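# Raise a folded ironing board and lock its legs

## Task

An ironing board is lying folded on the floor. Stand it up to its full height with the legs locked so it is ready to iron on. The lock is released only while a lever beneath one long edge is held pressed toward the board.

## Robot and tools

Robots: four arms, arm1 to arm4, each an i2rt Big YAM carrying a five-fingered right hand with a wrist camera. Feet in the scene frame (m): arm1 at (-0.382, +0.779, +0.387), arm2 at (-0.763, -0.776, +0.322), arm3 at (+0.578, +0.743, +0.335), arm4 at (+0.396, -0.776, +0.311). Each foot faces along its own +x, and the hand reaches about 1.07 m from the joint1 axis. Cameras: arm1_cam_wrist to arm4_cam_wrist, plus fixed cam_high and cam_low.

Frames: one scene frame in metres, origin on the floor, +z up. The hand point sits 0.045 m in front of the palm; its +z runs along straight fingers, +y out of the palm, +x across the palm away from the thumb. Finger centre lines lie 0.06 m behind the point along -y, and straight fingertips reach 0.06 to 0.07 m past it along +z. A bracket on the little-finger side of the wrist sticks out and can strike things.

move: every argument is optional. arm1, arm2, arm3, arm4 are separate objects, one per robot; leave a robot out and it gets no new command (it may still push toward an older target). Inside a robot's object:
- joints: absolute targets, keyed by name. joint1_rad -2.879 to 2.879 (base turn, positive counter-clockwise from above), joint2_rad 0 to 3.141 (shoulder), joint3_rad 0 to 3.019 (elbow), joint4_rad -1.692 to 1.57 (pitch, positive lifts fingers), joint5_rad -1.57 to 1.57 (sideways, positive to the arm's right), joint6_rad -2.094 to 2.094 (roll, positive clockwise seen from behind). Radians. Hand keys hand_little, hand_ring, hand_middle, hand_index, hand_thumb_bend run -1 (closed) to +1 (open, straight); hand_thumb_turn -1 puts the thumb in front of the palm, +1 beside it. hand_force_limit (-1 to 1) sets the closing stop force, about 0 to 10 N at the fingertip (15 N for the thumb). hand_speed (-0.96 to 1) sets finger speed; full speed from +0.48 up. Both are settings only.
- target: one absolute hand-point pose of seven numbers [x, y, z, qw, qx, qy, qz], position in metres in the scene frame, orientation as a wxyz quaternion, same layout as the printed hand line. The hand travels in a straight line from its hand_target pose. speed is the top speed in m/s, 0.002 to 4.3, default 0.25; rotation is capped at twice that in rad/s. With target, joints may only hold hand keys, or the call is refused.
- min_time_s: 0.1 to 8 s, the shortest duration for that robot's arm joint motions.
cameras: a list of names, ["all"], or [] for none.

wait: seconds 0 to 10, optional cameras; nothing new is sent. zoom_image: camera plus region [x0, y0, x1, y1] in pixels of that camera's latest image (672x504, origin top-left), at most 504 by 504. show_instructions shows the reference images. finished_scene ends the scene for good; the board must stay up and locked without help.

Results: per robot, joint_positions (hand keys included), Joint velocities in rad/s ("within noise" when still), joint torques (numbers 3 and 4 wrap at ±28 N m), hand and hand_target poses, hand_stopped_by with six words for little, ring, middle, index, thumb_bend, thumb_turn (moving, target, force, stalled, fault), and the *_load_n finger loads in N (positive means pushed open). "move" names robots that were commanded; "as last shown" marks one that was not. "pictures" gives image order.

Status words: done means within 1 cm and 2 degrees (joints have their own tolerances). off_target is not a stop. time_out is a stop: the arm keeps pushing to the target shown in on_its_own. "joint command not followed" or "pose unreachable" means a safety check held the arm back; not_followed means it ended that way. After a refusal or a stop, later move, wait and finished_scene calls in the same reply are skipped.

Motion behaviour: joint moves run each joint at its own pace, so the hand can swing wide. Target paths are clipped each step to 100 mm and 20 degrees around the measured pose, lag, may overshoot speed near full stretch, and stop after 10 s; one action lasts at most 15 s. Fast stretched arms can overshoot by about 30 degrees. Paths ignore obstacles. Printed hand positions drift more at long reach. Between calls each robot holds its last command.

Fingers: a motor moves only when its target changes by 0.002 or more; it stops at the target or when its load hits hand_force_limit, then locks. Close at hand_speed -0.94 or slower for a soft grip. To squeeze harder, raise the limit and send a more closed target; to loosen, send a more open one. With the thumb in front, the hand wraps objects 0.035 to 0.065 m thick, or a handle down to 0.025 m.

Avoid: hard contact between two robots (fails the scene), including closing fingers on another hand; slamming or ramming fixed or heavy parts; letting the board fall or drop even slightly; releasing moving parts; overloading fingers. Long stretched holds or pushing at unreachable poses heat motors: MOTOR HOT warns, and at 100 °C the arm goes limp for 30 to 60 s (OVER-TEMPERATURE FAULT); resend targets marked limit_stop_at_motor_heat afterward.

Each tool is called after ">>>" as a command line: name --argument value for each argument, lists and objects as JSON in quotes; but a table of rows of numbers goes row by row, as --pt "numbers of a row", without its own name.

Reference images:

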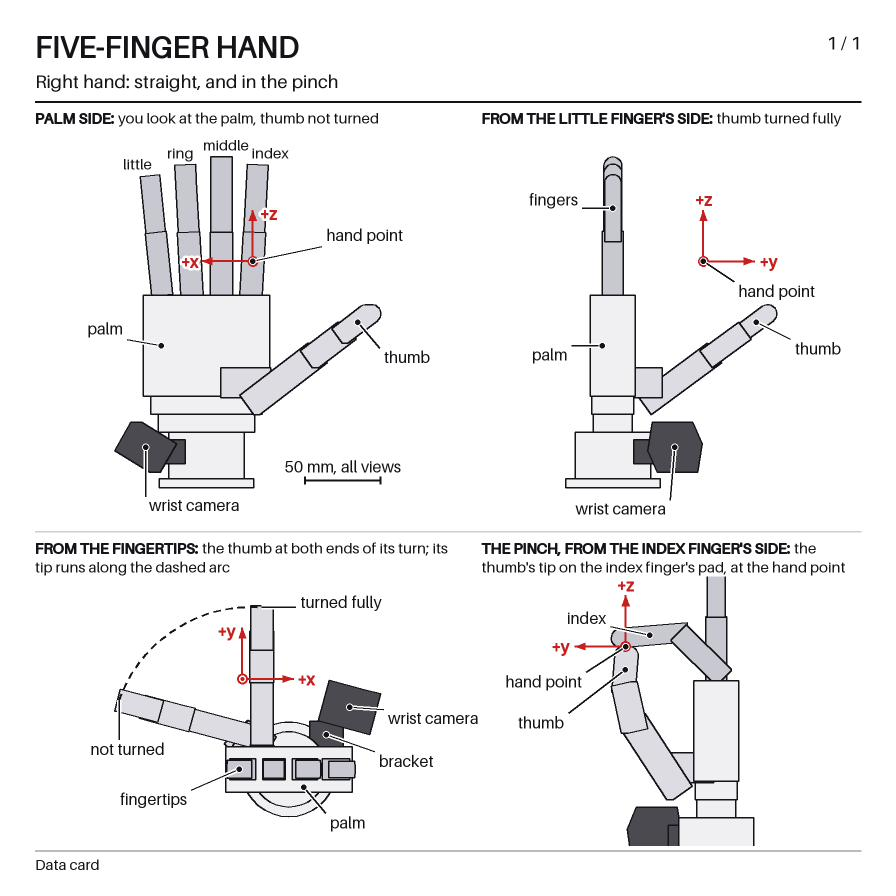

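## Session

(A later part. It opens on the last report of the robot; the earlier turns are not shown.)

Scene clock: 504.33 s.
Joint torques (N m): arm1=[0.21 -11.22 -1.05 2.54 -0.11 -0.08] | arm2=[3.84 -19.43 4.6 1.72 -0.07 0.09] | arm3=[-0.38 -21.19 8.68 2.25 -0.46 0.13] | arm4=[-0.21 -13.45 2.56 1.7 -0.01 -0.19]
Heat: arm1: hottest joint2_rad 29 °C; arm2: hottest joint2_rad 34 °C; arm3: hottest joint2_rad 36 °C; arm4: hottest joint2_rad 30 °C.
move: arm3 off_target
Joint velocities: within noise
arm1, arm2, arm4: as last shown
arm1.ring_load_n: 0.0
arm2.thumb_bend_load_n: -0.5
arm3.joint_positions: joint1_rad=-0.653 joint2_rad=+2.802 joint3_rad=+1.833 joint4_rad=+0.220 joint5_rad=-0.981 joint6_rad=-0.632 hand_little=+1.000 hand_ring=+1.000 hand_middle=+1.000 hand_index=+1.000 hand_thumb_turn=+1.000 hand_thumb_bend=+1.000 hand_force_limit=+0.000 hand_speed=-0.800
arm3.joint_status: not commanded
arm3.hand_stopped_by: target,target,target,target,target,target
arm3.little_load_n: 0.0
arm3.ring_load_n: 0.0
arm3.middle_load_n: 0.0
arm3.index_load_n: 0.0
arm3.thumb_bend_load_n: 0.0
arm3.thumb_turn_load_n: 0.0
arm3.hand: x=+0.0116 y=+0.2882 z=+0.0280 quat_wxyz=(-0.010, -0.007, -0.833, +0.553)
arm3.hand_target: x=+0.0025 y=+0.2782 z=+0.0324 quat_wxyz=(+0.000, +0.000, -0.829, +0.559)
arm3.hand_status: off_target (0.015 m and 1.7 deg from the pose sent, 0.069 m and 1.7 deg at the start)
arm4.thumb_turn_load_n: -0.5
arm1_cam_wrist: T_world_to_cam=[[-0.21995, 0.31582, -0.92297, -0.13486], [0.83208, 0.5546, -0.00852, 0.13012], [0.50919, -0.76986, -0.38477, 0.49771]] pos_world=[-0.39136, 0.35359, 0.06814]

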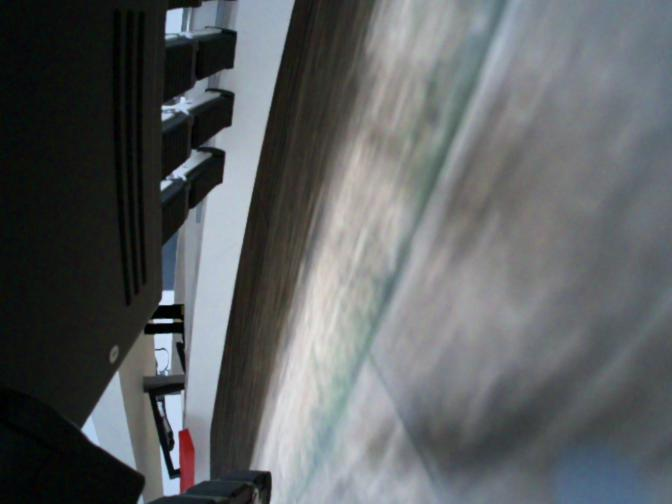

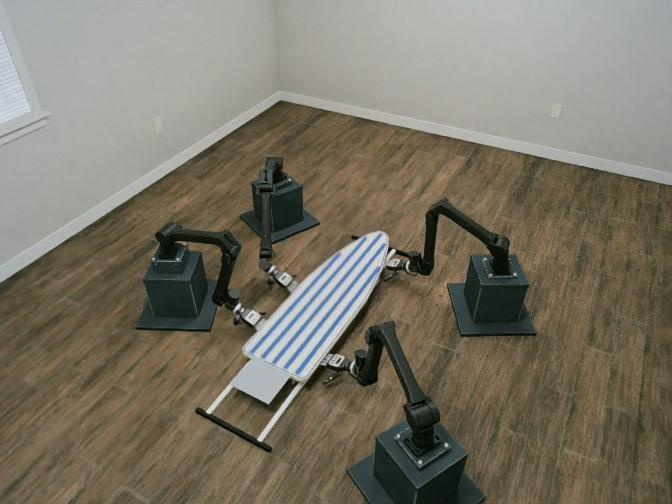

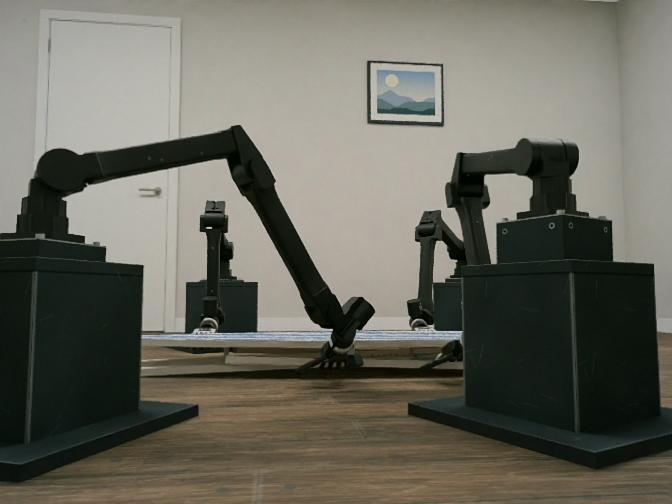

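>>> move --arm3 '{"target": [0.002, 0.277, 0.06, 0, 0, 0.829, -0.559], "speed": 0.06}' --cameras '["arm1_cam_wrist", "cam_high", "cam_low"]'

>>> zoom_image --camera "cam_low" --region '[280, 310, 400, 390]'

>>> zoom_image --camera "arm1_cam_wrist" --region '[100, 380, 280, 504]'

Scene clock: 510.73 s.
Joint torques (N m): arm1=[0.03 -11.16 -1.02 2.61 -0.11 -0.09] | arm2=[3.43 -19.72 4.46 1.37 -0.05 0.11] | arm3=[-0.38 -24.47 6.09 1.66 -0.46 0.14] | arm4=[-0.32 -13.22 2.58 1.72 -0.02 -0.18]
Heat: arm1: hottest joint2_rad 29 °C; arm2: hottest joint2_rad 34 °C; arm3: hottest joint2_rad 36 °C; arm4: hottest joint2_rad 30 °C.
move: arm3 off_target
Joint velocities: within noise
arm1, arm2, arm4: as last shown
arm2.thumb_bend_load_n: 0.0
arm2.thumb_turn_load_n: -0.5
arm3.joint_positions: joint1_rad=-0.653 joint2_rad=+2.775 joint3_rad=+1.818 joint4_rad=+0.220 joint5_rad=-0.980 joint6_rad=-0.630 hand_little=+1.000 hand_ring=+1.000 hand_middle=+1.000 hand_index=+1.000 hand_thumb_turn=+1.000 hand_thumb_bend=+1.000 hand_force_limit=+0.000 hand_speed=-0.800
arm3.joint_status: not commanded
arm3.hand_stopped_by: target,target,target,target,target,target
arm3.little_load_n: 0.0
arm3.ring_load_n: 0.0
arm3.middle_load_n: 0.0
arm3.index_load_n: 0.0
arm3.thumb_bend_load_n: 0.0
arm3.thumb_turn_load_n: 0.0
arm3.hand: x=+0.0082 y=+0.2863 z=+0.0417 quat_wxyz=(-0.006, -0.005, -0.832, +0.555)
arm3.hand_target: x=+0.0021 y=+0.2768 z=+0.0600 quat_wxyz=(+0.000, +0.000, -0.829, +0.559)
arm3.hand_status: off_target (0.021 m and 1.1 deg from the pose sent, 0.035 m and 1.7 deg at the start)
arm4.thumb_turn_load_n: 0.0
arm1_cam_wrist: T_world_to_cam=[[-0.21995, 0.31582, -0.92297, -0.13486], [0.83208, 0.5546, -0.00852, 0.13012], [0.50919, -0.76986, -0.38477, 0.49771]] pos_world=[-0.39136, 0.35359, 0.06814]

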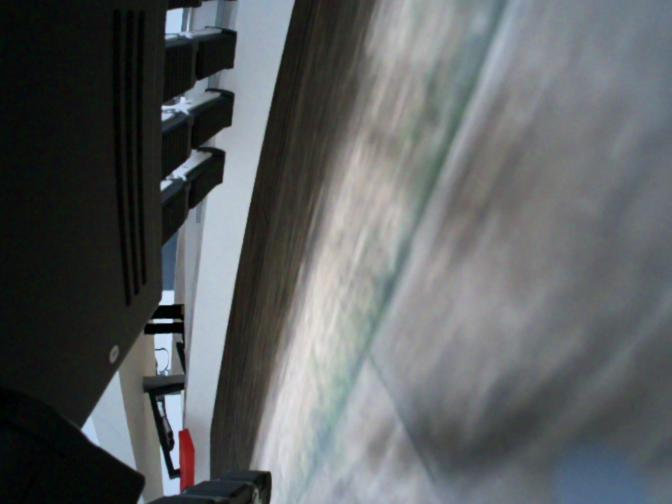

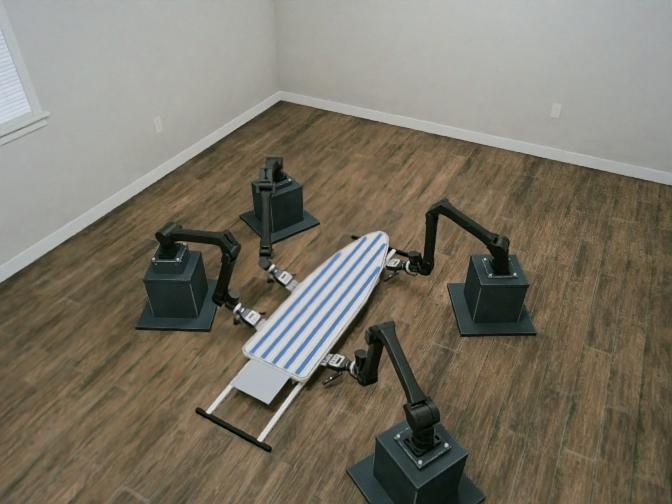

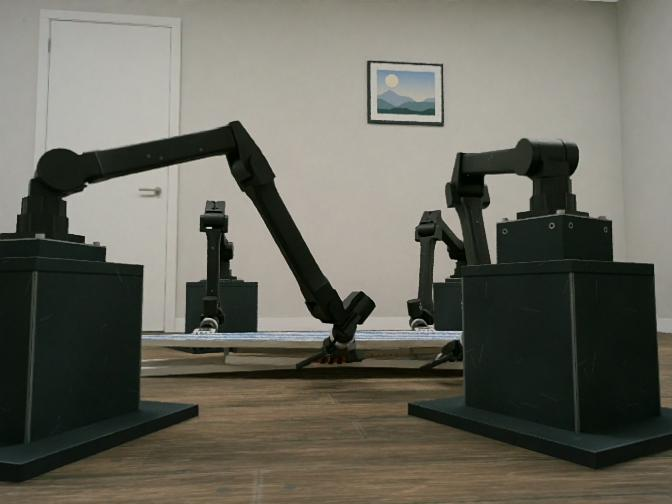

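Scaled by 4.200.

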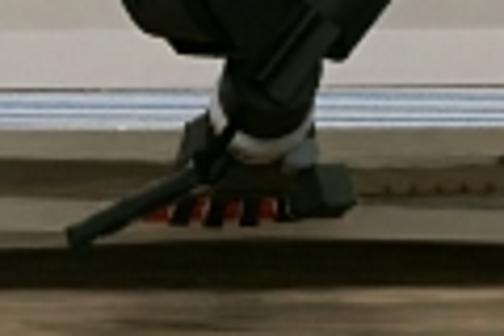

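Scaled by 2.800 from the camera's image (finer frame: 960x720).

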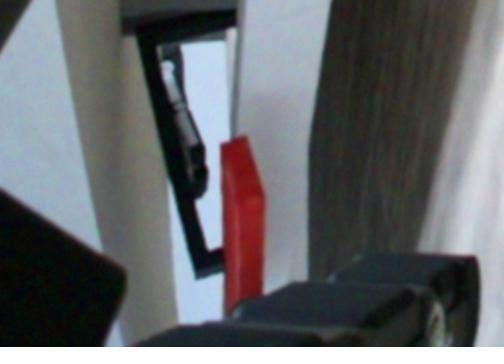

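>>> move --arm3 '{"target": [0.002, 0.34, 0.03, 0, 0, 0.819, -0.574], "speed": 0.15}' --cameras '[]'

>>> move --arm3 '{"target": [0.0, 0.262, 0.022, 0, 0, 0.819, -0.574], "speed": 0.12}' --cameras '["cam_low", "cam_high", "arm3_cam_wrist", "arm1_cam_wrist"]'

>>> zoom_image --camera "cam_low" --region '[280, 310, 400, 390]'

Scene clock: 541.57 s.
Joint torques (N m): arm1=[-0.03 -11.22 -1.02 2.56 -0.11 -0.08] | arm2=[3.19 -20.07 4.79 1.37 -0.08 0.16] | arm3=[-0.56 -20.48 5.83 2.26 -0.78 -0.08] | arm4=[-0.26 -13.39 2.58 1.72 -0.02 -0.18]
Heat: arm1: hottest joint2_rad 29 °C; arm2: hottest joint2_rad 34 °C; arm3: hottest joint2_rad 39 °C; arm4: hottest joint2_rad 30 °C.
move: arm3 done
Joint velocities: within noise
arm1, arm2: as last shown
arm1.little_load_n: -0.5
arm2.little_load_n: -0.5
arm2.thumb_turn_load_n: 0.0
arm3.joint_positions: joint1_rad=-0.741 joint2_rad=+2.776 joint3_rad=+1.765 joint4_rad=+0.247 joint5_rad=-1.064 joint6_rad=-0.680 hand_little=+1.000 hand_ring=+1.000 hand_middle=+1.000 hand_index=+1.000 hand_thumb_turn=+1.000 hand_thumb_bend=+1.000 hand_force_limit=+0.000 hand_speed=-0.800
arm3.joint_status: not commanded
arm3.hand_stopped_by: target,target,target,target,target,target
arm3.little_load_n: 0.0
arm3.ring_load_n: 0.0
arm3.middle_load_n: 0.0
arm3.index_load_n: 0.0
arm3.thumb_bend_load_n: 0.0
arm3.thumb_turn_load_n: 0.0
arm3.hand: x=+0.0000 y=+0.3418 z=+0.0357 quat_wxyz=(-0.004, -0.009, -0.820, +0.572)
arm3.hand_target: x=+0.0022 y=+0.3400 z=+0.0300 quat_wxyz=(+0.000, +0.000, -0.819, +0.574)
arm3.hand_status: done (0.006 m and 1.2 deg from the pose sent, 0.055 m and 2.9 deg at the start)
arm4.joint_positions: joint1_rad=-0.498 joint2_rad=+2.716 joint3_rad=+1.111 joint4_rad=+1.355 joint5_rad=+0.002 joint6_rad=+0.020 hand_little=+1.000 hand_ring=+1.000 hand_middle=+1.000 hand_index=+1.000 hand_thumb_turn=+1.000 hand_thumb_bend=+1.000 hand_force_limit=+0.000 hand_speed=-0.800
arm4.joint_status: not commanded
arm4.hand_stopped_by: target,target,target,target,target,target
arm4.little_load_n: 0.0
arm4.ring_load_n: -0.5
arm4.middle_load_n: 0.0
arm4.index_load_n: 0.0
arm4.thumb_bend_load_n: 0.0
arm4.thumb_turn_load_n: 0.0
arm4.hand: x=+0.3626 y=-0.1509 z=+0.0261 quat_wxyz=(-0.611, +0.792, -0.005, -0.005)
arm4.hand_target: x=+0.3650 y=-0.1501 z=+0.0211 quat_wxyz=(-0.609, +0.793, +0.000, +0.000)
arm4.hand_status: not commanded

Scene clock: 542.90 s.
Joint torques (N m): arm1=[-0.03 -11.16 -1.02 2.61 -0.1 -0.09] | arm2=[3.31 -19.31 4.7 1.63 -0.11 0.11] | arm3=[-1.03 -21.13 9.02 2.32 -0.42 0.13] | arm4=[-0.32 -13.33 2.59 1.69 -0.01 -0.18]
Heat: arm1: hottest joint2_rad 29 °C; arm2: hottest joint2_rad 34 °C; arm3: hottest joint2_rad 39 °C; arm4: hottest joint2_rad 30 °C.
move: arm3 off_target
Joint velocities: within noise
arm1, arm2, arm4: as last shown
arm1.little_load_n: 0.0
arm1.thumb_turn_load_n: -0.5
arm2.little_load_n: 0.0
arm2.ring_load_n: -0.5
arm3.joint_positions: joint1_rad=-0.634 joint2_rad=+2.853 joint3_rad=+1.889 joint4_rad=+0.282 joint5_rad=-0.990 joint6_rad=-0.572 hand_little=+1.000 hand_ring=+1.000 hand_middle=+1.000 hand_index=+1.000 hand_thumb_turn=+1.000 hand_thumb_bend=+1.000 hand_force_limit=+0.000 hand_speed=-0.800
arm3.joint_status: not commanded
arm3.hand_stopped_by: target,target,target,target,target,target
arm3.little_load_n: 0.0
arm3.ring_load_n: 0.0
arm3.middle_load_n: 0.0
arm3.index_load_n: -0.5
arm3.thumb_bend_load_n: 0.0
arm3.thumb_turn_load_n: 0.0
arm3.hand: x=+0.0119 y=+0.2690 z=+0.0188 quat_wxyz=(-0.012, -0.005, -0.823, +0.567)
arm3.hand_target: x=+0.0004 y=+0.2622 z=+0.0226 quat_wxyz=(+0.000, +0.000, -0.819, +0.574)
arm3.hand_status: off_target (0.014 m and 1.7 deg from the pose sent, 0.081 m and 1.2 deg at the start)
arm4.ring_load_n: 0.0
pictures: arm1_cam_wrist, arm3_cam_wrist, cam_high, cam_low
arm1_cam_wrist: T_world_to_cam=[[-0.21995, 0.31582, -0.92297, -0.13486], [0.83208, 0.5546, -0.00852, 0.13012], [0.50919, -0.76986, -0.38477, 0.49771]] pos_world=[-0.39136, 0.35359, 0.06814]
arm3_cam_wrist: T_world_to_cam=[[-0.19485, 0.36931, -0.90865, -0.08116], [0.8328, 0.55169, 0.04564, -0.15841], [0.51815, -0.74783, -0.41505, 0.32117]] pos_world=[-0.0503, 0.35755, 0.06679]

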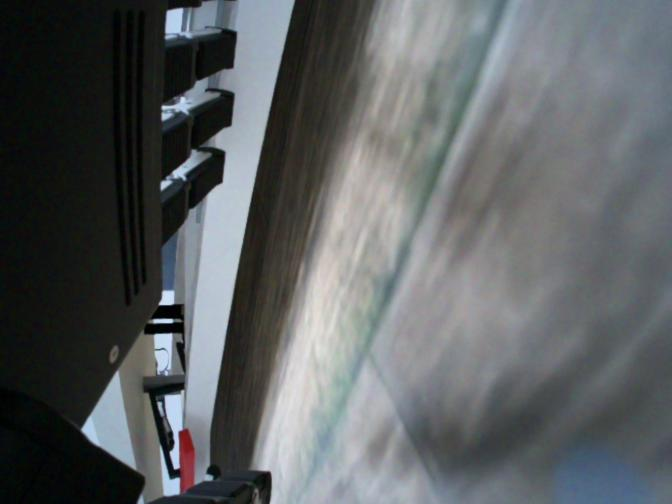

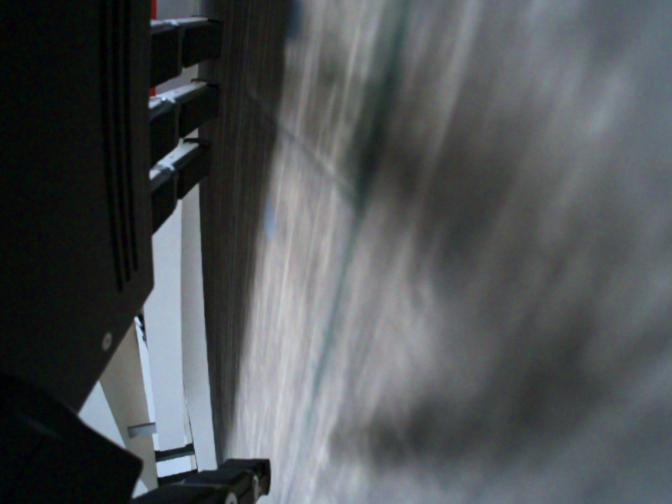

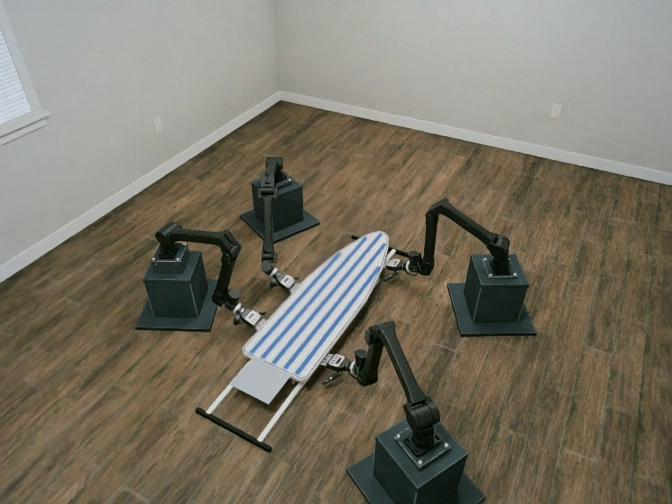

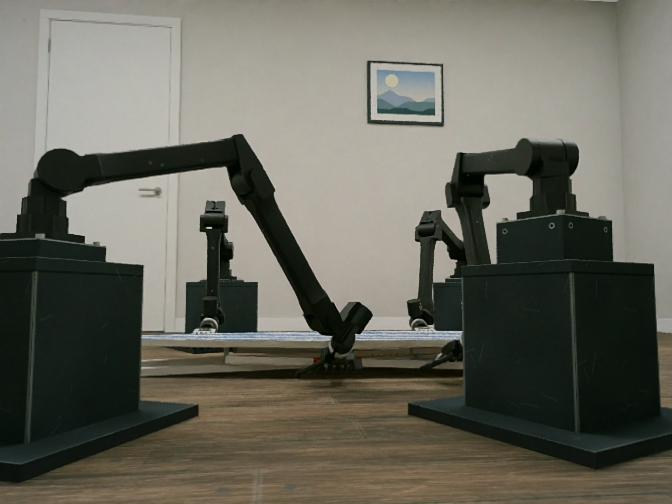

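Scaled by 4.200.

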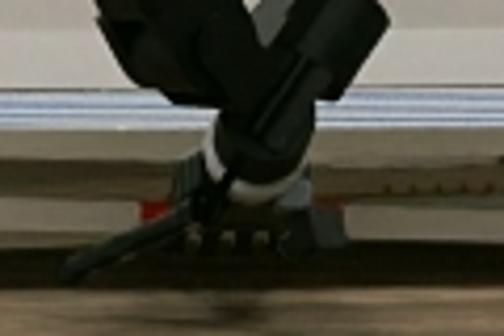

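>>> zoom_image --camera "arm3_cam_wrist" --region '[100, 0, 300, 240]'

>>> move --arm3 '{"target": [0.0, 0.262, 0.06, 0, 0, 0.819, -0.574], "speed": 0.12}' --cameras '["cam_low", "arm3_cam_wrist", "arm1_cam_wrist"]'

>>> zoom_image --camera "cam_low" --region '[280, 310, 400, 390]'

>>> zoom_image --camera "arm1_cam_wrist" --region '[140, 300, 300, 500]'

Scaled by 2.100 from the camera's image (finer frame: 960x720).

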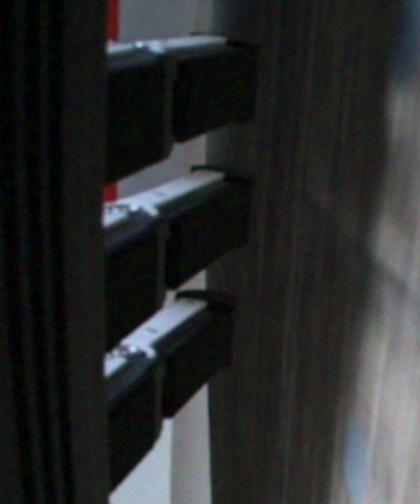

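Scene clock: 560.33 s.
Joint torques (N m): arm1=[0.03 -11.16 -1.03 2.59 -0.11 -0.07] | arm2=[3.19 -19.6 4.49 1.66 -0.07 0.06] | arm3=[-0.97 -25.76 6.39 1.66 -0.78 0.14] | arm4=[-0.44 -13.39 2.59 1.7 -0.01 -0.18]
Heat: arm1: hottest joint2_rad 29 °C; arm2: hottest joint2_rad 34 °C; arm3: hottest joint2_rad 37 °C; arm4: hottest joint2_rad 31 °C.
move: arm3 off_target
Joint velocities: within noise
arm1, arm2, arm4: as last shown
arm2.ring_load_n: 0.0
arm2.thumb_turn_load_n: -0.5
arm3.joint_positions: joint1_rad=-0.634 joint2_rad=+2.817 joint3_rad=+1.846 joint4_rad=+0.282 joint5_rad=-0.983 joint6_rad=-0.572 hand_little=+1.000 hand_ring=+1.000 hand_middle=+1.000 hand_index=+1.000 hand_thumb_turn=+1.000 hand_thumb_bend=+1.000 hand_force_limit=+0.000 hand_speed=-0.800
arm3.joint_status: not commanded
arm3.hand_stopped_by: target,target,target,target,target,target
arm3.little_load_n: 0.0
arm3.ring_load_n: 0.0
arm3.middle_load_n: 0.0
arm3.index_load_n: -1.0
arm3.thumb_bend_load_n: 0.0
arm3.thumb_turn_load_n: 0.0
arm3.hand: x=+0.0155 y=+0.2717 z=+0.0290 quat_wxyz=(-0.012, -0.009, -0.826, +0.564)
arm3.hand_target: x=+0.0003 y=+0.2619 z=+0.0596 quat_wxyz=(+0.000, +0.000, -0.819, +0.574)
arm3.hand_status: off_target (0.036 m and 2.2 deg from the pose sent, 0.044 m and 1.7 deg at the start)
pictures: arm1_cam_wrist, arm3_cam_wrist, cam_low
arm1_cam_wrist: T_world_to_cam=[[-0.21995, 0.31582, -0.92297, -0.13486], [0.83208, 0.5546, -0.00852, 0.13012], [0.50919, -0.76986, -0.38477, 0.49771]] pos_world=[-0.39136, 0.35359, 0.06814]
arm3_cam_wrist: T_world_to_cam=[[-0.18787, 0.37757, -0.90672, -0.07457], [0.83594, 0.54613, 0.05421, -0.16216], [0.51566, -0.74779, -0.41823, 0.32568]] pos_world=[-0.04639, 0.36025, 0.07739]

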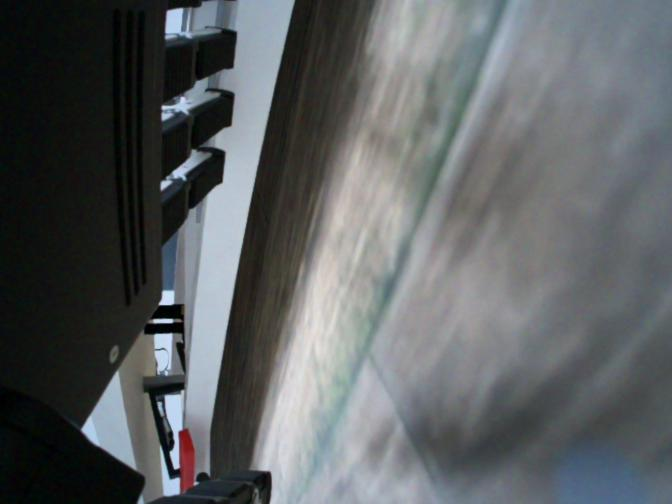

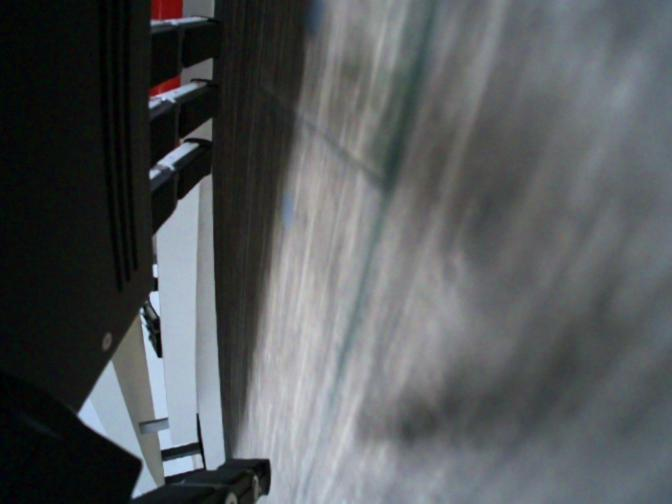

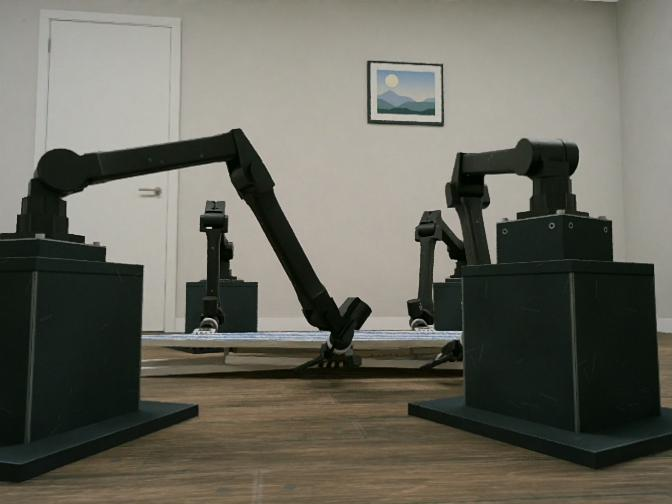

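Scaled by 4.200.

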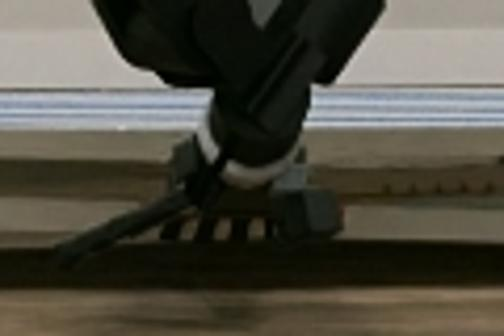

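Scaled by 2.520 from the camera's image (finer frame: 960x720).

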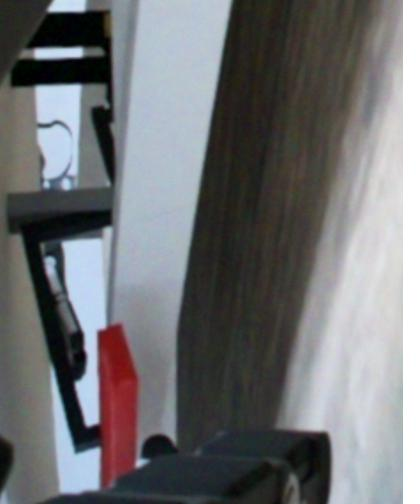

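>>> zoom_image --camera "arm3_cam_wrist" --region '[100, 0, 300, 240]'

Scaled by 2.100 from the camera's image (finer frame: 960x720).

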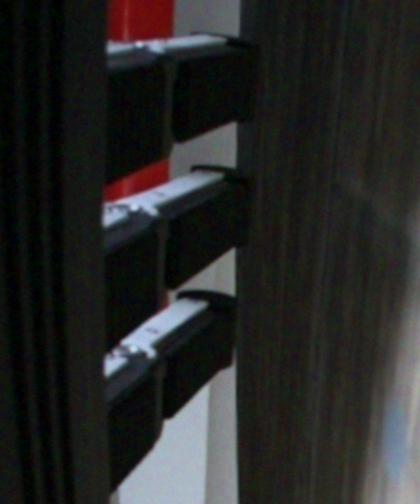

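>>> zoom_image --camera "cam_low" --region '[310, 345, 370, 380]'

Scaled by 8.400.

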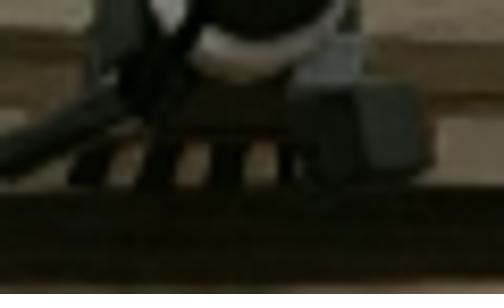

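>>> move --arm3 '{"target": [0.0, 0.262, 0.08, 0, 0, 0.819, -0.574], "speed": 0.1}' --cameras '["cam_low", "arm3_cam_wrist", "arm1_cam_wrist", "cam_high"]'

>>> zoom_image --camera "cam_low" --region '[290, 330, 390, 390]'

>>> zoom_image --camera "arm1_cam_wrist" --region '[140, 300, 300, 500]'

>>> zoom_image --camera "arm3_cam_wrist" --region '[100, 0, 300, 240]'

Scene clock: 591.17 s.
Joint torques (N m): arm1=[0.03 -11.11 -1.03 2.56 -0.11 -0.07] | arm2=[3.14 -19.43 4.44 1.39 -0.06 0.06] | arm3=[-0.91 -27.05 6.74 1.59 -1.09 0.13] | arm4=[-0.26 -13.27 2.59 1.7 -0.01 -0.18]
Heat: arm1: hottest joint2_rad 29 °C; arm2: hottest joint2_rad 34 °C; arm3: hottest joint2_rad 40 °C; arm4: hottest joint2_rad 31 °C.
move: arm3 off_target
Joint velocities: within noise
arm1, arm2, arm4: as last shown
arm1.thumb_turn_load_n: 0.0
arm2.ring_load_n: -0.5
arm3.joint_positions: joint1_rad=-0.634 joint2_rad=+2.788 joint3_rad=+1.805 joint4_rad=+0.272 joint5_rad=-0.976 joint6_rad=-0.572 hand_little=+1.000 hand_ring=+1.000 hand_middle=+1.000 hand_index=+1.000 hand_thumb_turn=+1.000 hand_thumb_bend=+1.000 hand_force_limit=+0.000 hand_speed=-0.800
arm3.joint_status: not commanded
arm3.hand_stopped_by: target,target,target,target,target,target
arm3.little_load_n: 0.0
arm3.ring_load_n: 0.0
arm3.middle_load_n: -1.0
arm3.index_load_n: -3.0
arm3.thumb_bend_load_n: 0.0
arm3.thumb_turn_load_n: -0.5
arm3.hand: x=+0.0225 y=+0.2762 z=+0.0350 quat_wxyz=(-0.017, -0.016, -0.829, +0.558)
arm3.hand_target: x=+0.0008 y=+0.2621 z=+0.0793 quat_wxyz=(+0.000, +0.000, -0.819, +0.574)
arm3.hand_status: off_target (0.052 m and 3.4 deg from the pose sent, 0.054 m and 2.2 deg at the start)
pictures: arm1_cam_wrist, arm3_cam_wrist, cam_high, cam_low
arm1_cam_wrist: T_world_to_cam=[[-0.21995, 0.31582, -0.92297, -0.13486], [0.83208, 0.5546, -0.00852, 0.13012], [0.50919, -0.76986, -0.38477, 0.49771]] pos_world=[-0.39136, 0.35359, 0.06814]
arm3_cam_wrist: T_world_to_cam=[[-0.1706, 0.39092, -0.90448, -0.07368], [0.83763, 0.54095, 0.0758, -0.17021], [0.51891, -0.74469, -0.41973, 0.32708]] pos_world=[-0.03972, 0.36445, 0.08355]

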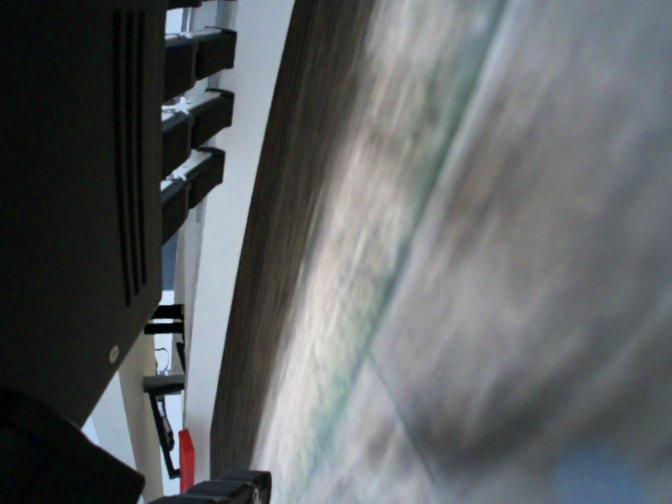

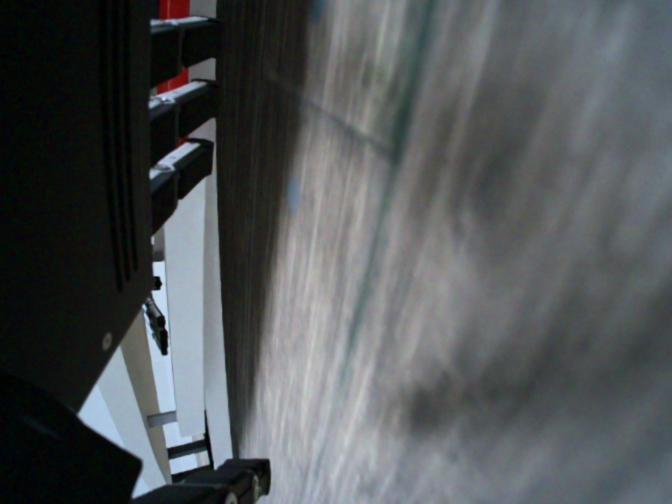

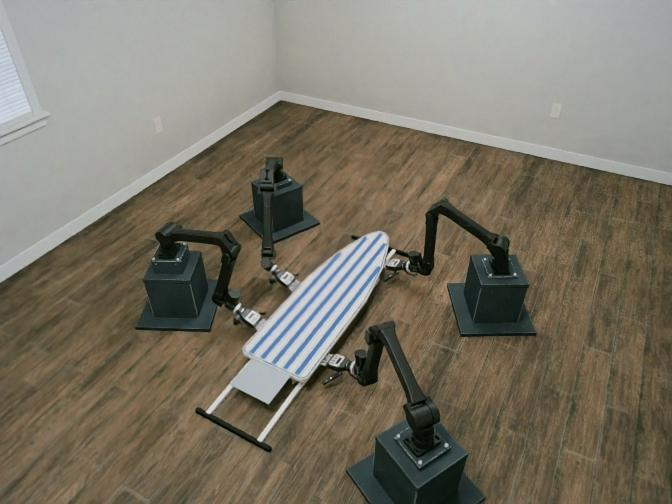

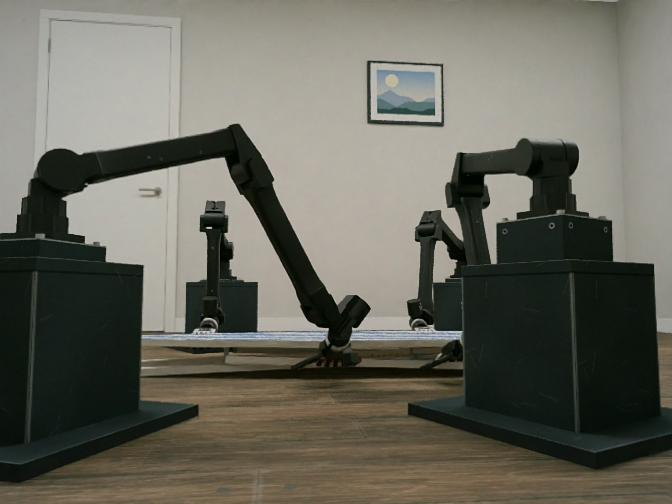

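Scaled by 5.040.

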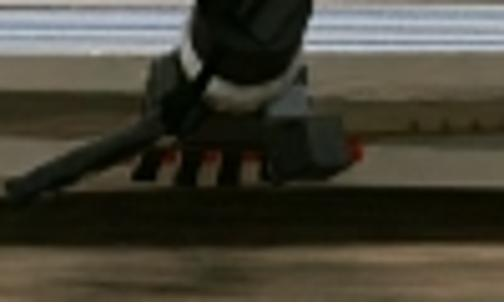

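Scaled by 2.520 from the camera's image (finer frame: 960x720).

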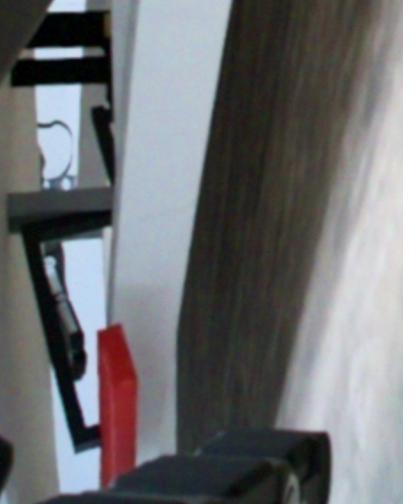

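Scaled by 2.100 from the camera's image (finer frame: 960x720).

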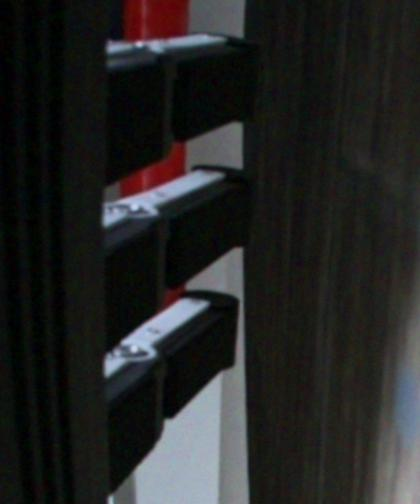

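>>> move --arm3 '{"target": [-0.005, 0.257, 0.11, 0, 0, 0.819, -0.574], "speed": 0.1}' --cameras '["cam_low", "arm3_cam_wrist", "arm1_cam_wrist"]'

>>> zoom_image --camera "cam_low" --region '[290, 330, 390, 390]'

>>> zoom_image --camera "arm1_cam_wrist" --region '[140, 300, 300, 500]'

>>> zoom_image --camera "arm3_cam_wrist" --region '[100, 0, 300, 240]'

Scene clock: 658.17 s.
Joint torques (N m): arm1=[-0.09 -11.28 -1.03 2.58 -0.11 -0.07] | arm2=[2.73 -20.37 4.63 1.29 -0.03 0.11] | arm3=[-0.26 -27.99 7.94 2.03 -1.33 0.15] | arm4=[-0.44 -13.27 2.56 1.65 -0.01 -0.19]
Heat: arm1: hottest joint2_rad 29 °C; arm2: hottest joint2_rad 35 °C; arm3: hottest joint2_rad 42 °C; arm4: hottest joint2_rad 31 °C.
move: arm3 off_target
Joint velocities: within noise
arm1, arm2, arm4: as last shown
arm3.joint_positions: joint1_rad=-0.639 joint2_rad=+2.742 joint3_rad=+1.770 joint4_rad=+0.226 joint5_rad=-0.970 joint6_rad=-0.572 hand_little=+1.000 hand_ring=+1.000 hand_middle=+0.999 hand_index=+1.000 hand_thumb_turn=+1.000 hand_thumb_bend=+1.000 hand_force_limit=+0.000 hand_speed=-0.800
arm3.joint_status: not commanded
arm3.hand_stopped_by: target,target,target,target,target,target
arm3.little_load_n: 0.0
arm3.ring_load_n: 0.0
arm3.middle_load_n: -5.5
arm3.index_load_n: 0.0
arm3.thumb_bend_load_n: 0.0
arm3.thumb_turn_load_n: 0.0
arm3.hand: x=+0.0246 y=+0.2822 z=+0.0505 quat_wxyz=(-0.026, -0.028, -0.835, +0.550)
arm3.hand_target: x=-0.0029 y=+0.2578 z=+0.1095 quat_wxyz=(+0.000, +0.000, -0.819, +0.574)
arm3.hand_status: off_target (0.071 m and 5.5 deg from the pose sent, 0.082 m and 3.4 deg at the start)
pictures: arm1_cam_wrist, arm3_cam_wrist, cam_low
arm1_cam_wrist: T_world_to_cam=[[-0.21995, 0.31582, -0.92297, -0.13486], [0.83208, 0.5546, -0.00852, 0.13012], [0.50919, -0.76986, -0.38477, 0.49771]] pos_world=[-0.39136, 0.35359, 0.06814]
arm3_cam_wrist: T_world_to_cam=[[-0.13991, 0.41088, -0.90089, -0.06817], [0.8405, 0.53025, 0.11131, -0.17523], [0.52343, -0.74163, -0.41953, 0.33605]] pos_world=[-0.03815, 0.37015, 0.09907]

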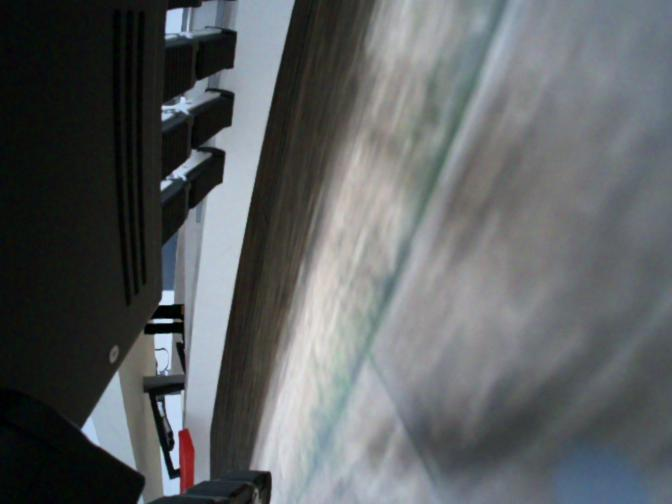

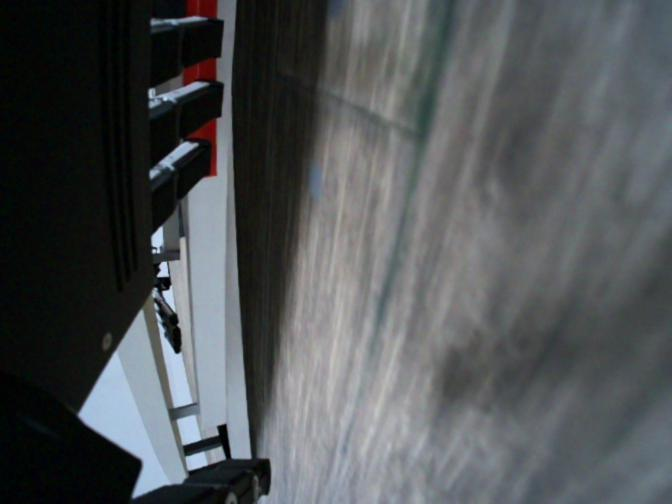

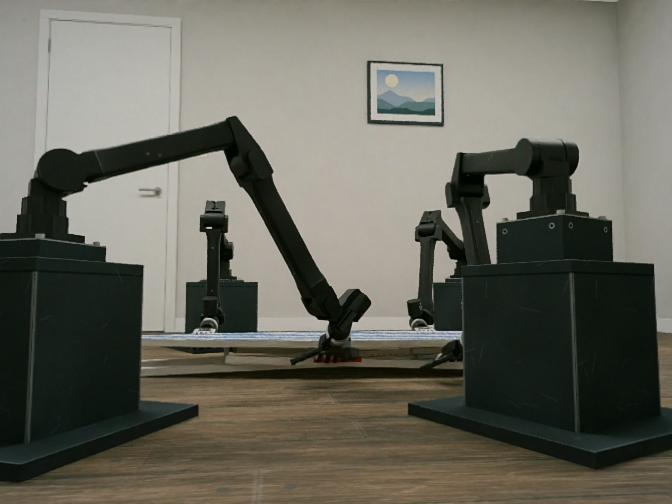

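Scaled by 5.040.

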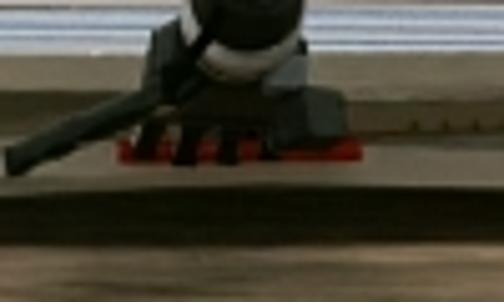

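Scaled by 2.520 from the camera's image (finer frame: 960x720).

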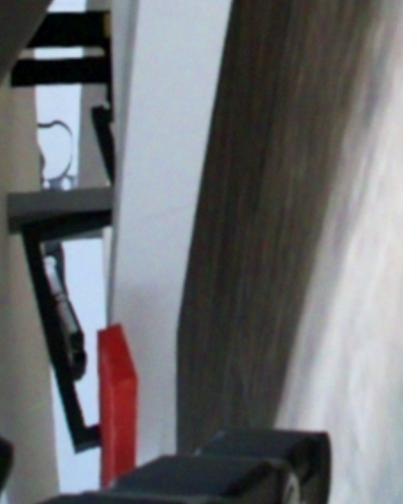

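Scaled by 2.100 from the camera's image (finer frame: 960x720).

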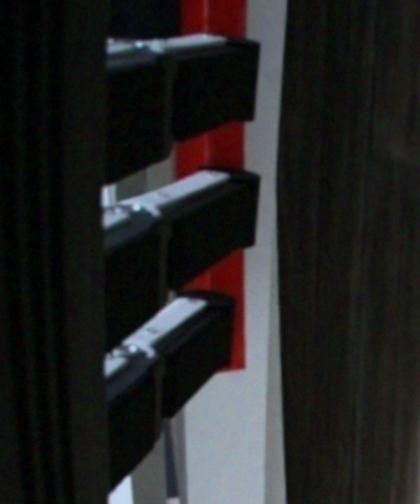

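>>> move --arm3 '{"target": [0.0, 0.32, 0.09, 0, 0, 0.819, -0.574], "speed": 0.12}'

>>> move --arm3 '{"target": [0.0, 0.33, 0.02, 0, 0, 0.819, -0.574], "speed": 0.12}'

>>> move --arm3 '{"target": [-0.005, 0.247, 0.022, 0, 0, 0.819, -0.574], "speed": 0.12}' --cameras '["cam_low", "arm3_cam_wrist", "arm1_cam_wrist"]'

>>> zoom_image --camera "cam_low" --region '[290, 330, 390, 390]'

>>> zoom_image --camera "arm3_cam_wrist" --region '[100, 0, 300, 240]'

Scene clock: 679.20 s.
Joint torques (N m): arm1=[-0.09 -11.11 -1.01 2.59 -0.11 -0.06] | arm2=[3.37 -19.9 4.46 1.37 -0.09 0.12] | arm3=[-1.08 -24 5.96 2.03 -0.77 -0.09] | arm4=[-0.38 -13.39 2.52 1.69 -0.02 -0.18]
Heat: arm1: hottest joint2_rad 29 °C; arm2: hottest joint2_rad 35 °C; arm3: hottest joint2_rad 44 °C; arm4: hottest joint2_rad 31 °C.
move: arm3 off_target
Joint velocities: within noise
arm1.joint_positions: joint1_rad=-0.388 joint2_rad=+2.930 joint3_rad=+1.023 joint4_rad=+1.563 joint5_rad=+0.045 joint6_rad=+0.015 hand_little=+1.000 hand_ring=+1.000 hand_middle=+1.000 hand_index=+1.000 hand_thumb_turn=+1.000 hand_thumb_bend=+1.000 hand_force_limit=+0.000 hand_speed=-0.800
arm1.joint_status: not commanded
arm1.hand_stopped_by: target,target,target,target,target,target
arm1.little_load_n: 0.0
arm1.ring_load_n: -0.5
arm1.middle_load_n: 0.0
arm1.index_load_n: 0.0
arm1.thumb_bend_load_n: 0.0
arm1.thumb_turn_load_n: 0.0
arm1.hand: x=-0.3289 y=+0.2672 z=+0.0224 quat_wxyz=(-0.005, +0.001, -0.818, +0.575)
arm1.hand_target: x=-0.3349 y=+0.2686 z=+0.0209 quat_wxyz=(+0.000, +0.001, -0.815, +0.579)
arm1.hand_status: not commanded
arm2.joint_positions: joint1_rad=-0.192 joint2_rad=+2.787 joint3_rad=+1.390 joint4_rad=+1.134 joint5_rad=-0.663 joint6_rad=-0.192 hand_little=+1.000 hand_ring=+1.000 hand_middle=+1.000 hand_index=+1.000 hand_thumb_turn=+1.000 hand_thumb_bend=+1.000 hand_force_limit=+0.000 hand_speed=-0.800
arm2.joint_status: not commanded
arm2.hand_stopped_by: target,target,target,target,target,target
arm2.little_load_n: 0.0
arm2.ring_load_n: 0.0
arm2.middle_load_n: 0.0
arm2.index_load_n: 0.0
arm2.thumb_bend_load_n: 0.0
arm2.thumb_turn_load_n: -0.5
arm2.hand: x=-0.4459 y=-0.1843 z=+0.0250 quat_wxyz=(-0.632, +0.775, +0.002, +0.011)
arm2.hand_target: x=-0.4551 y=-0.1783 z=+0.0179 quat_wxyz=(-0.629, +0.777, +0.000, +0.000)
arm2.hand_status: not commanded
arm3.joint_positions: joint1_rad=-0.709 joint2_rad=+2.693 joint3_rad=+1.699 joint4_rad=+0.226 joint5_rad=-1.044 joint6_rad=-0.644 hand_little=+1.000 hand_ring=+1.000 hand_middle=+1.000 hand_index=+1.000 hand_thumb_turn=+1.000 hand_thumb_bend=+1.000 hand_force_limit=+0.000 hand_speed=-0.800
arm3.joint_status: not commanded
arm3.hand_stopped_by: target,target,target,target,target,target
arm3.little_load_n: 0.0
arm3.ring_load_n: 0.0
arm3.middle_load_n: -0.5
arm3.index_load_n: 0.0
arm3.thumb_bend_load_n: 0.0
arm3.thumb_turn_load_n: -0.5
arm3.hand: x=+0.0144 y=+0.3248 z=+0.0688 quat_wxyz=(-0.019, -0.016, -0.824, +0.566)
arm3.hand_target: x=+0.0002 y=+0.3202 z=+0.0899 quat_wxyz=(+0.000, +0.000, -0.819, +0.574)
arm3.hand_status: off_target (0.026 m and 3.1 deg from the pose sent, 0.060 m and 5.5 deg at the start)
arm4: as last shown
pictures: none

Scene clock: 680.53 s.
Joint torques (N m): arm1=[0.03 -11.11 -1.05 2.59 -0.11 -0.07] | arm2=[3.14 -19.96 4.46 1.31 -0.05 0.1] | arm3=[-2.26 -21.71 7.99 2.24 -0.81 -0.08] | arm4=[-0.38 -13.33 2.59 1.69 -0.02 -0.18]
Heat: arm1: hottest joint2_rad 29 °C; arm2: hottest joint2_rad 35 °C; arm3: hottest joint2_rad 44 °C; arm4: hottest joint2_rad 31 °C.
move: arm3 off_target
Joint velocities: within noise
arm1, arm2, arm4: as last shown
arm1.ring_load_n: 0.0
arm1.thumb_turn_load_n: -0.5
arm2.thumb_turn_load_n: 0.0
arm3.joint_positions: joint1_rad=-0.710 joint2_rad=+2.822 joint3_rad=+1.773 joint4_rad=+0.255 joint5_rad=-1.053 joint6_rad=-0.663 hand_little=+1.000 hand_ring=+1.000 hand_middle=+1.000 hand_index=+1.000 hand_thumb_turn=+1.000 hand_thumb_bend=+1.000 hand_force_limit=+0.000 hand_speed=-0.800
arm3.joint_status: not commanded
arm3.hand_stopped_by: target,target,target,target,target,target
arm3.little_load_n: 0.0
arm3.ring_load_n: 0.0
arm3.middle_load_n: 0.0
arm3.index_load_n: 0.0
arm3.thumb_bend_load_n: 0.0
arm3.thumb_turn_load_n: 0.0
arm3.hand: x=+0.0259 y=+0.3304 z=+0.0077 quat_wxyz=(-0.026, -0.013, -0.826, +0.564)
arm3.hand_target: x=+0.0006 y=+0.3308 z=+0.0207 quat_wxyz=(+0.000, +0.000, -0.819, +0.574)
arm3.hand_status: off_target (0.029 m and 3.6 deg from the pose sent, 0.051 m and 3.1 deg at the start)
arm4.thumb_turn_load_n: -0.5
pictures: none

Scene clock: 681.90 s.
Joint torques (N m): arm1=[-0.09 -11.28 -1.03 2.55 -0.11 -0.07] | arm2=[3.25 -20.01 4.62 1.57 -0.07 0.12] | arm3=[-0.79 -21.6 9.52 1.92 -0.4 0.14] | arm4=[-0.21 -13.45 2.56 1.7 0 -0.18]
Heat: arm1: hottest joint2_rad 29 °C; arm2: hottest joint2_rad 35 °C; arm3: hottest joint2_rad 44 °C; arm4: hottest joint2_rad 31 °C.
move: arm3 off_target
Joint velocities: within noise
arm1, arm2, arm4: as last shown
arm1.thumb_turn_load_n: 0.0
arm2.thumb_turn_load_n: -0.5
arm3.joint_positions: joint1_rad=-0.617 joint2_rad=+2.876 joint3_rad=+1.940 joint4_rad=+0.274 joint5_rad=-0.978 joint6_rad=-0.555 hand_little=+1.000 hand_ring=+1.000 hand_middle=+1.000 hand_index=+1.000 hand_thumb_turn=+1.000 hand_thumb_bend=+1.000 hand_force_limit=+0.000 hand_speed=-0.800
arm3.joint_status: not commanded
arm3.hand_stopped_by: target,target,target,target,target,target
arm3.little_load_n: 0.0
arm3.ring_load_n: 0.0
arm3.middle_load_n: 0.0
arm3.index_load_n: 0.0
arm3.thumb_bend_load_n: 0.0
arm3.thumb_turn_load_n: 0.0
arm3.hand: x=+0.0077 y=+0.2537 z=+0.0172 quat_wxyz=(-0.010, -0.003, -0.823, +0.568)
arm3.hand_target: x=-0.0047 y=+0.2473 z=+0.0227 quat_wxyz=(+0.000, +0.000, -0.819, +0.574)
arm3.hand_status: off_target (0.015 m and 1.4 deg from the pose sent, 0.090 m and 3.6 deg at the start)
arm4.thumb_turn_load_n: 0.0
pictures: arm1_cam_wrist, arm3_cam_wrist, cam_low
arm1_cam_wrist: T_world_to_cam=[[-0.21995, 0.31582, -0.92297, -0.13486], [0.83208, 0.5546, -0.00852, 0.13012], [0.50919, -0.76986, -0.38477, 0.49771]] pos_world=[-0.39136, 0.35359, 0.06814]
arm3_cam_wrist: T_world_to_cam=[[-0.19957, 0.36721, -0.90848, -0.07722], [0.83242, 0.55266, 0.04052, -0.14666], [0.51696, -0.74815, -0.41597, 0.31135]] pos_world=[-0.05429, 0.34235, 0.06531]

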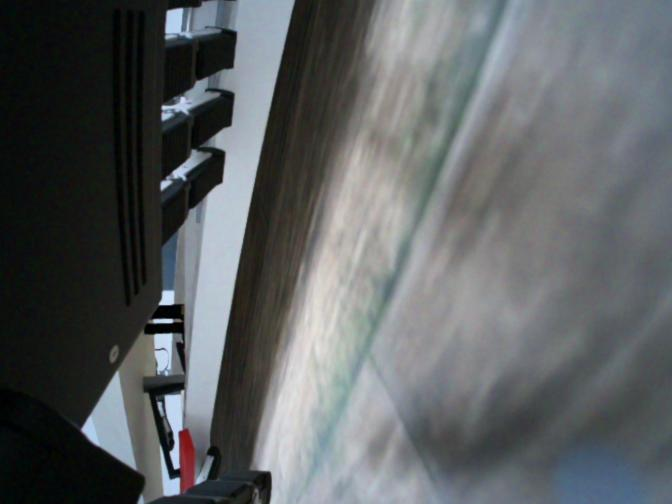

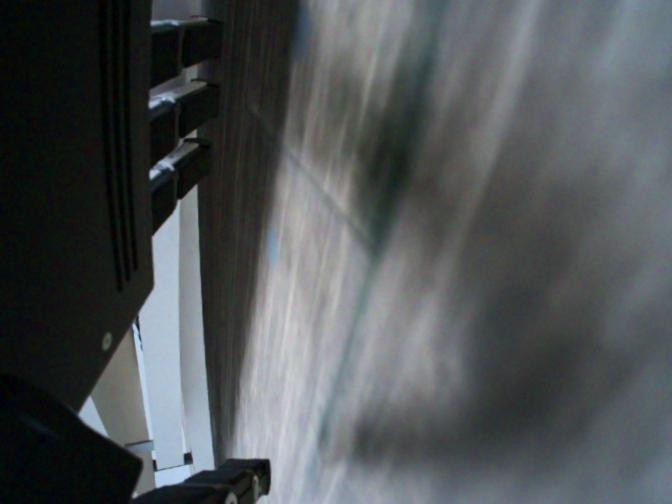

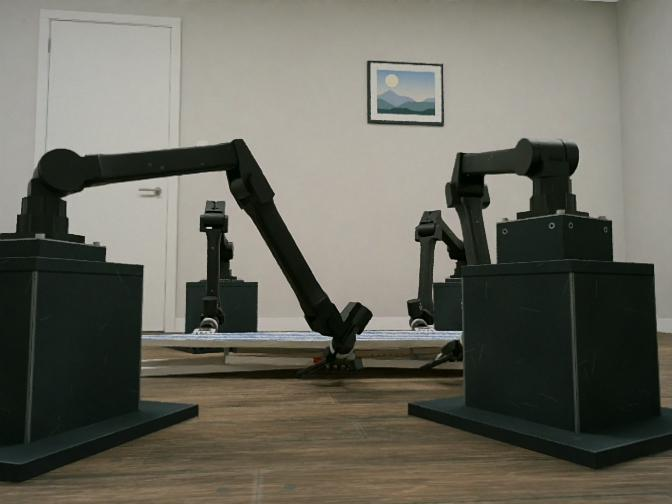

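Scaled by 5.040.

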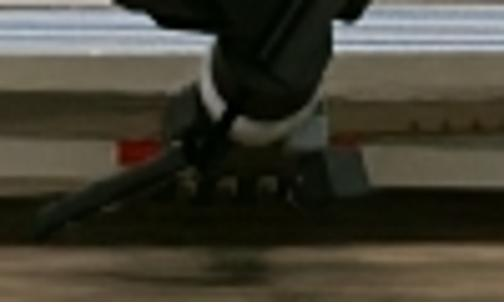

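Scaled by 2.100 from the camera's image (finer frame: 960x720).

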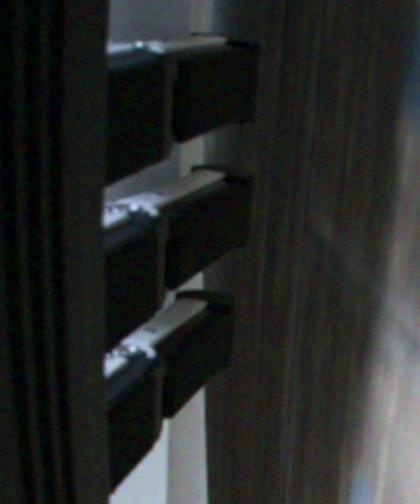

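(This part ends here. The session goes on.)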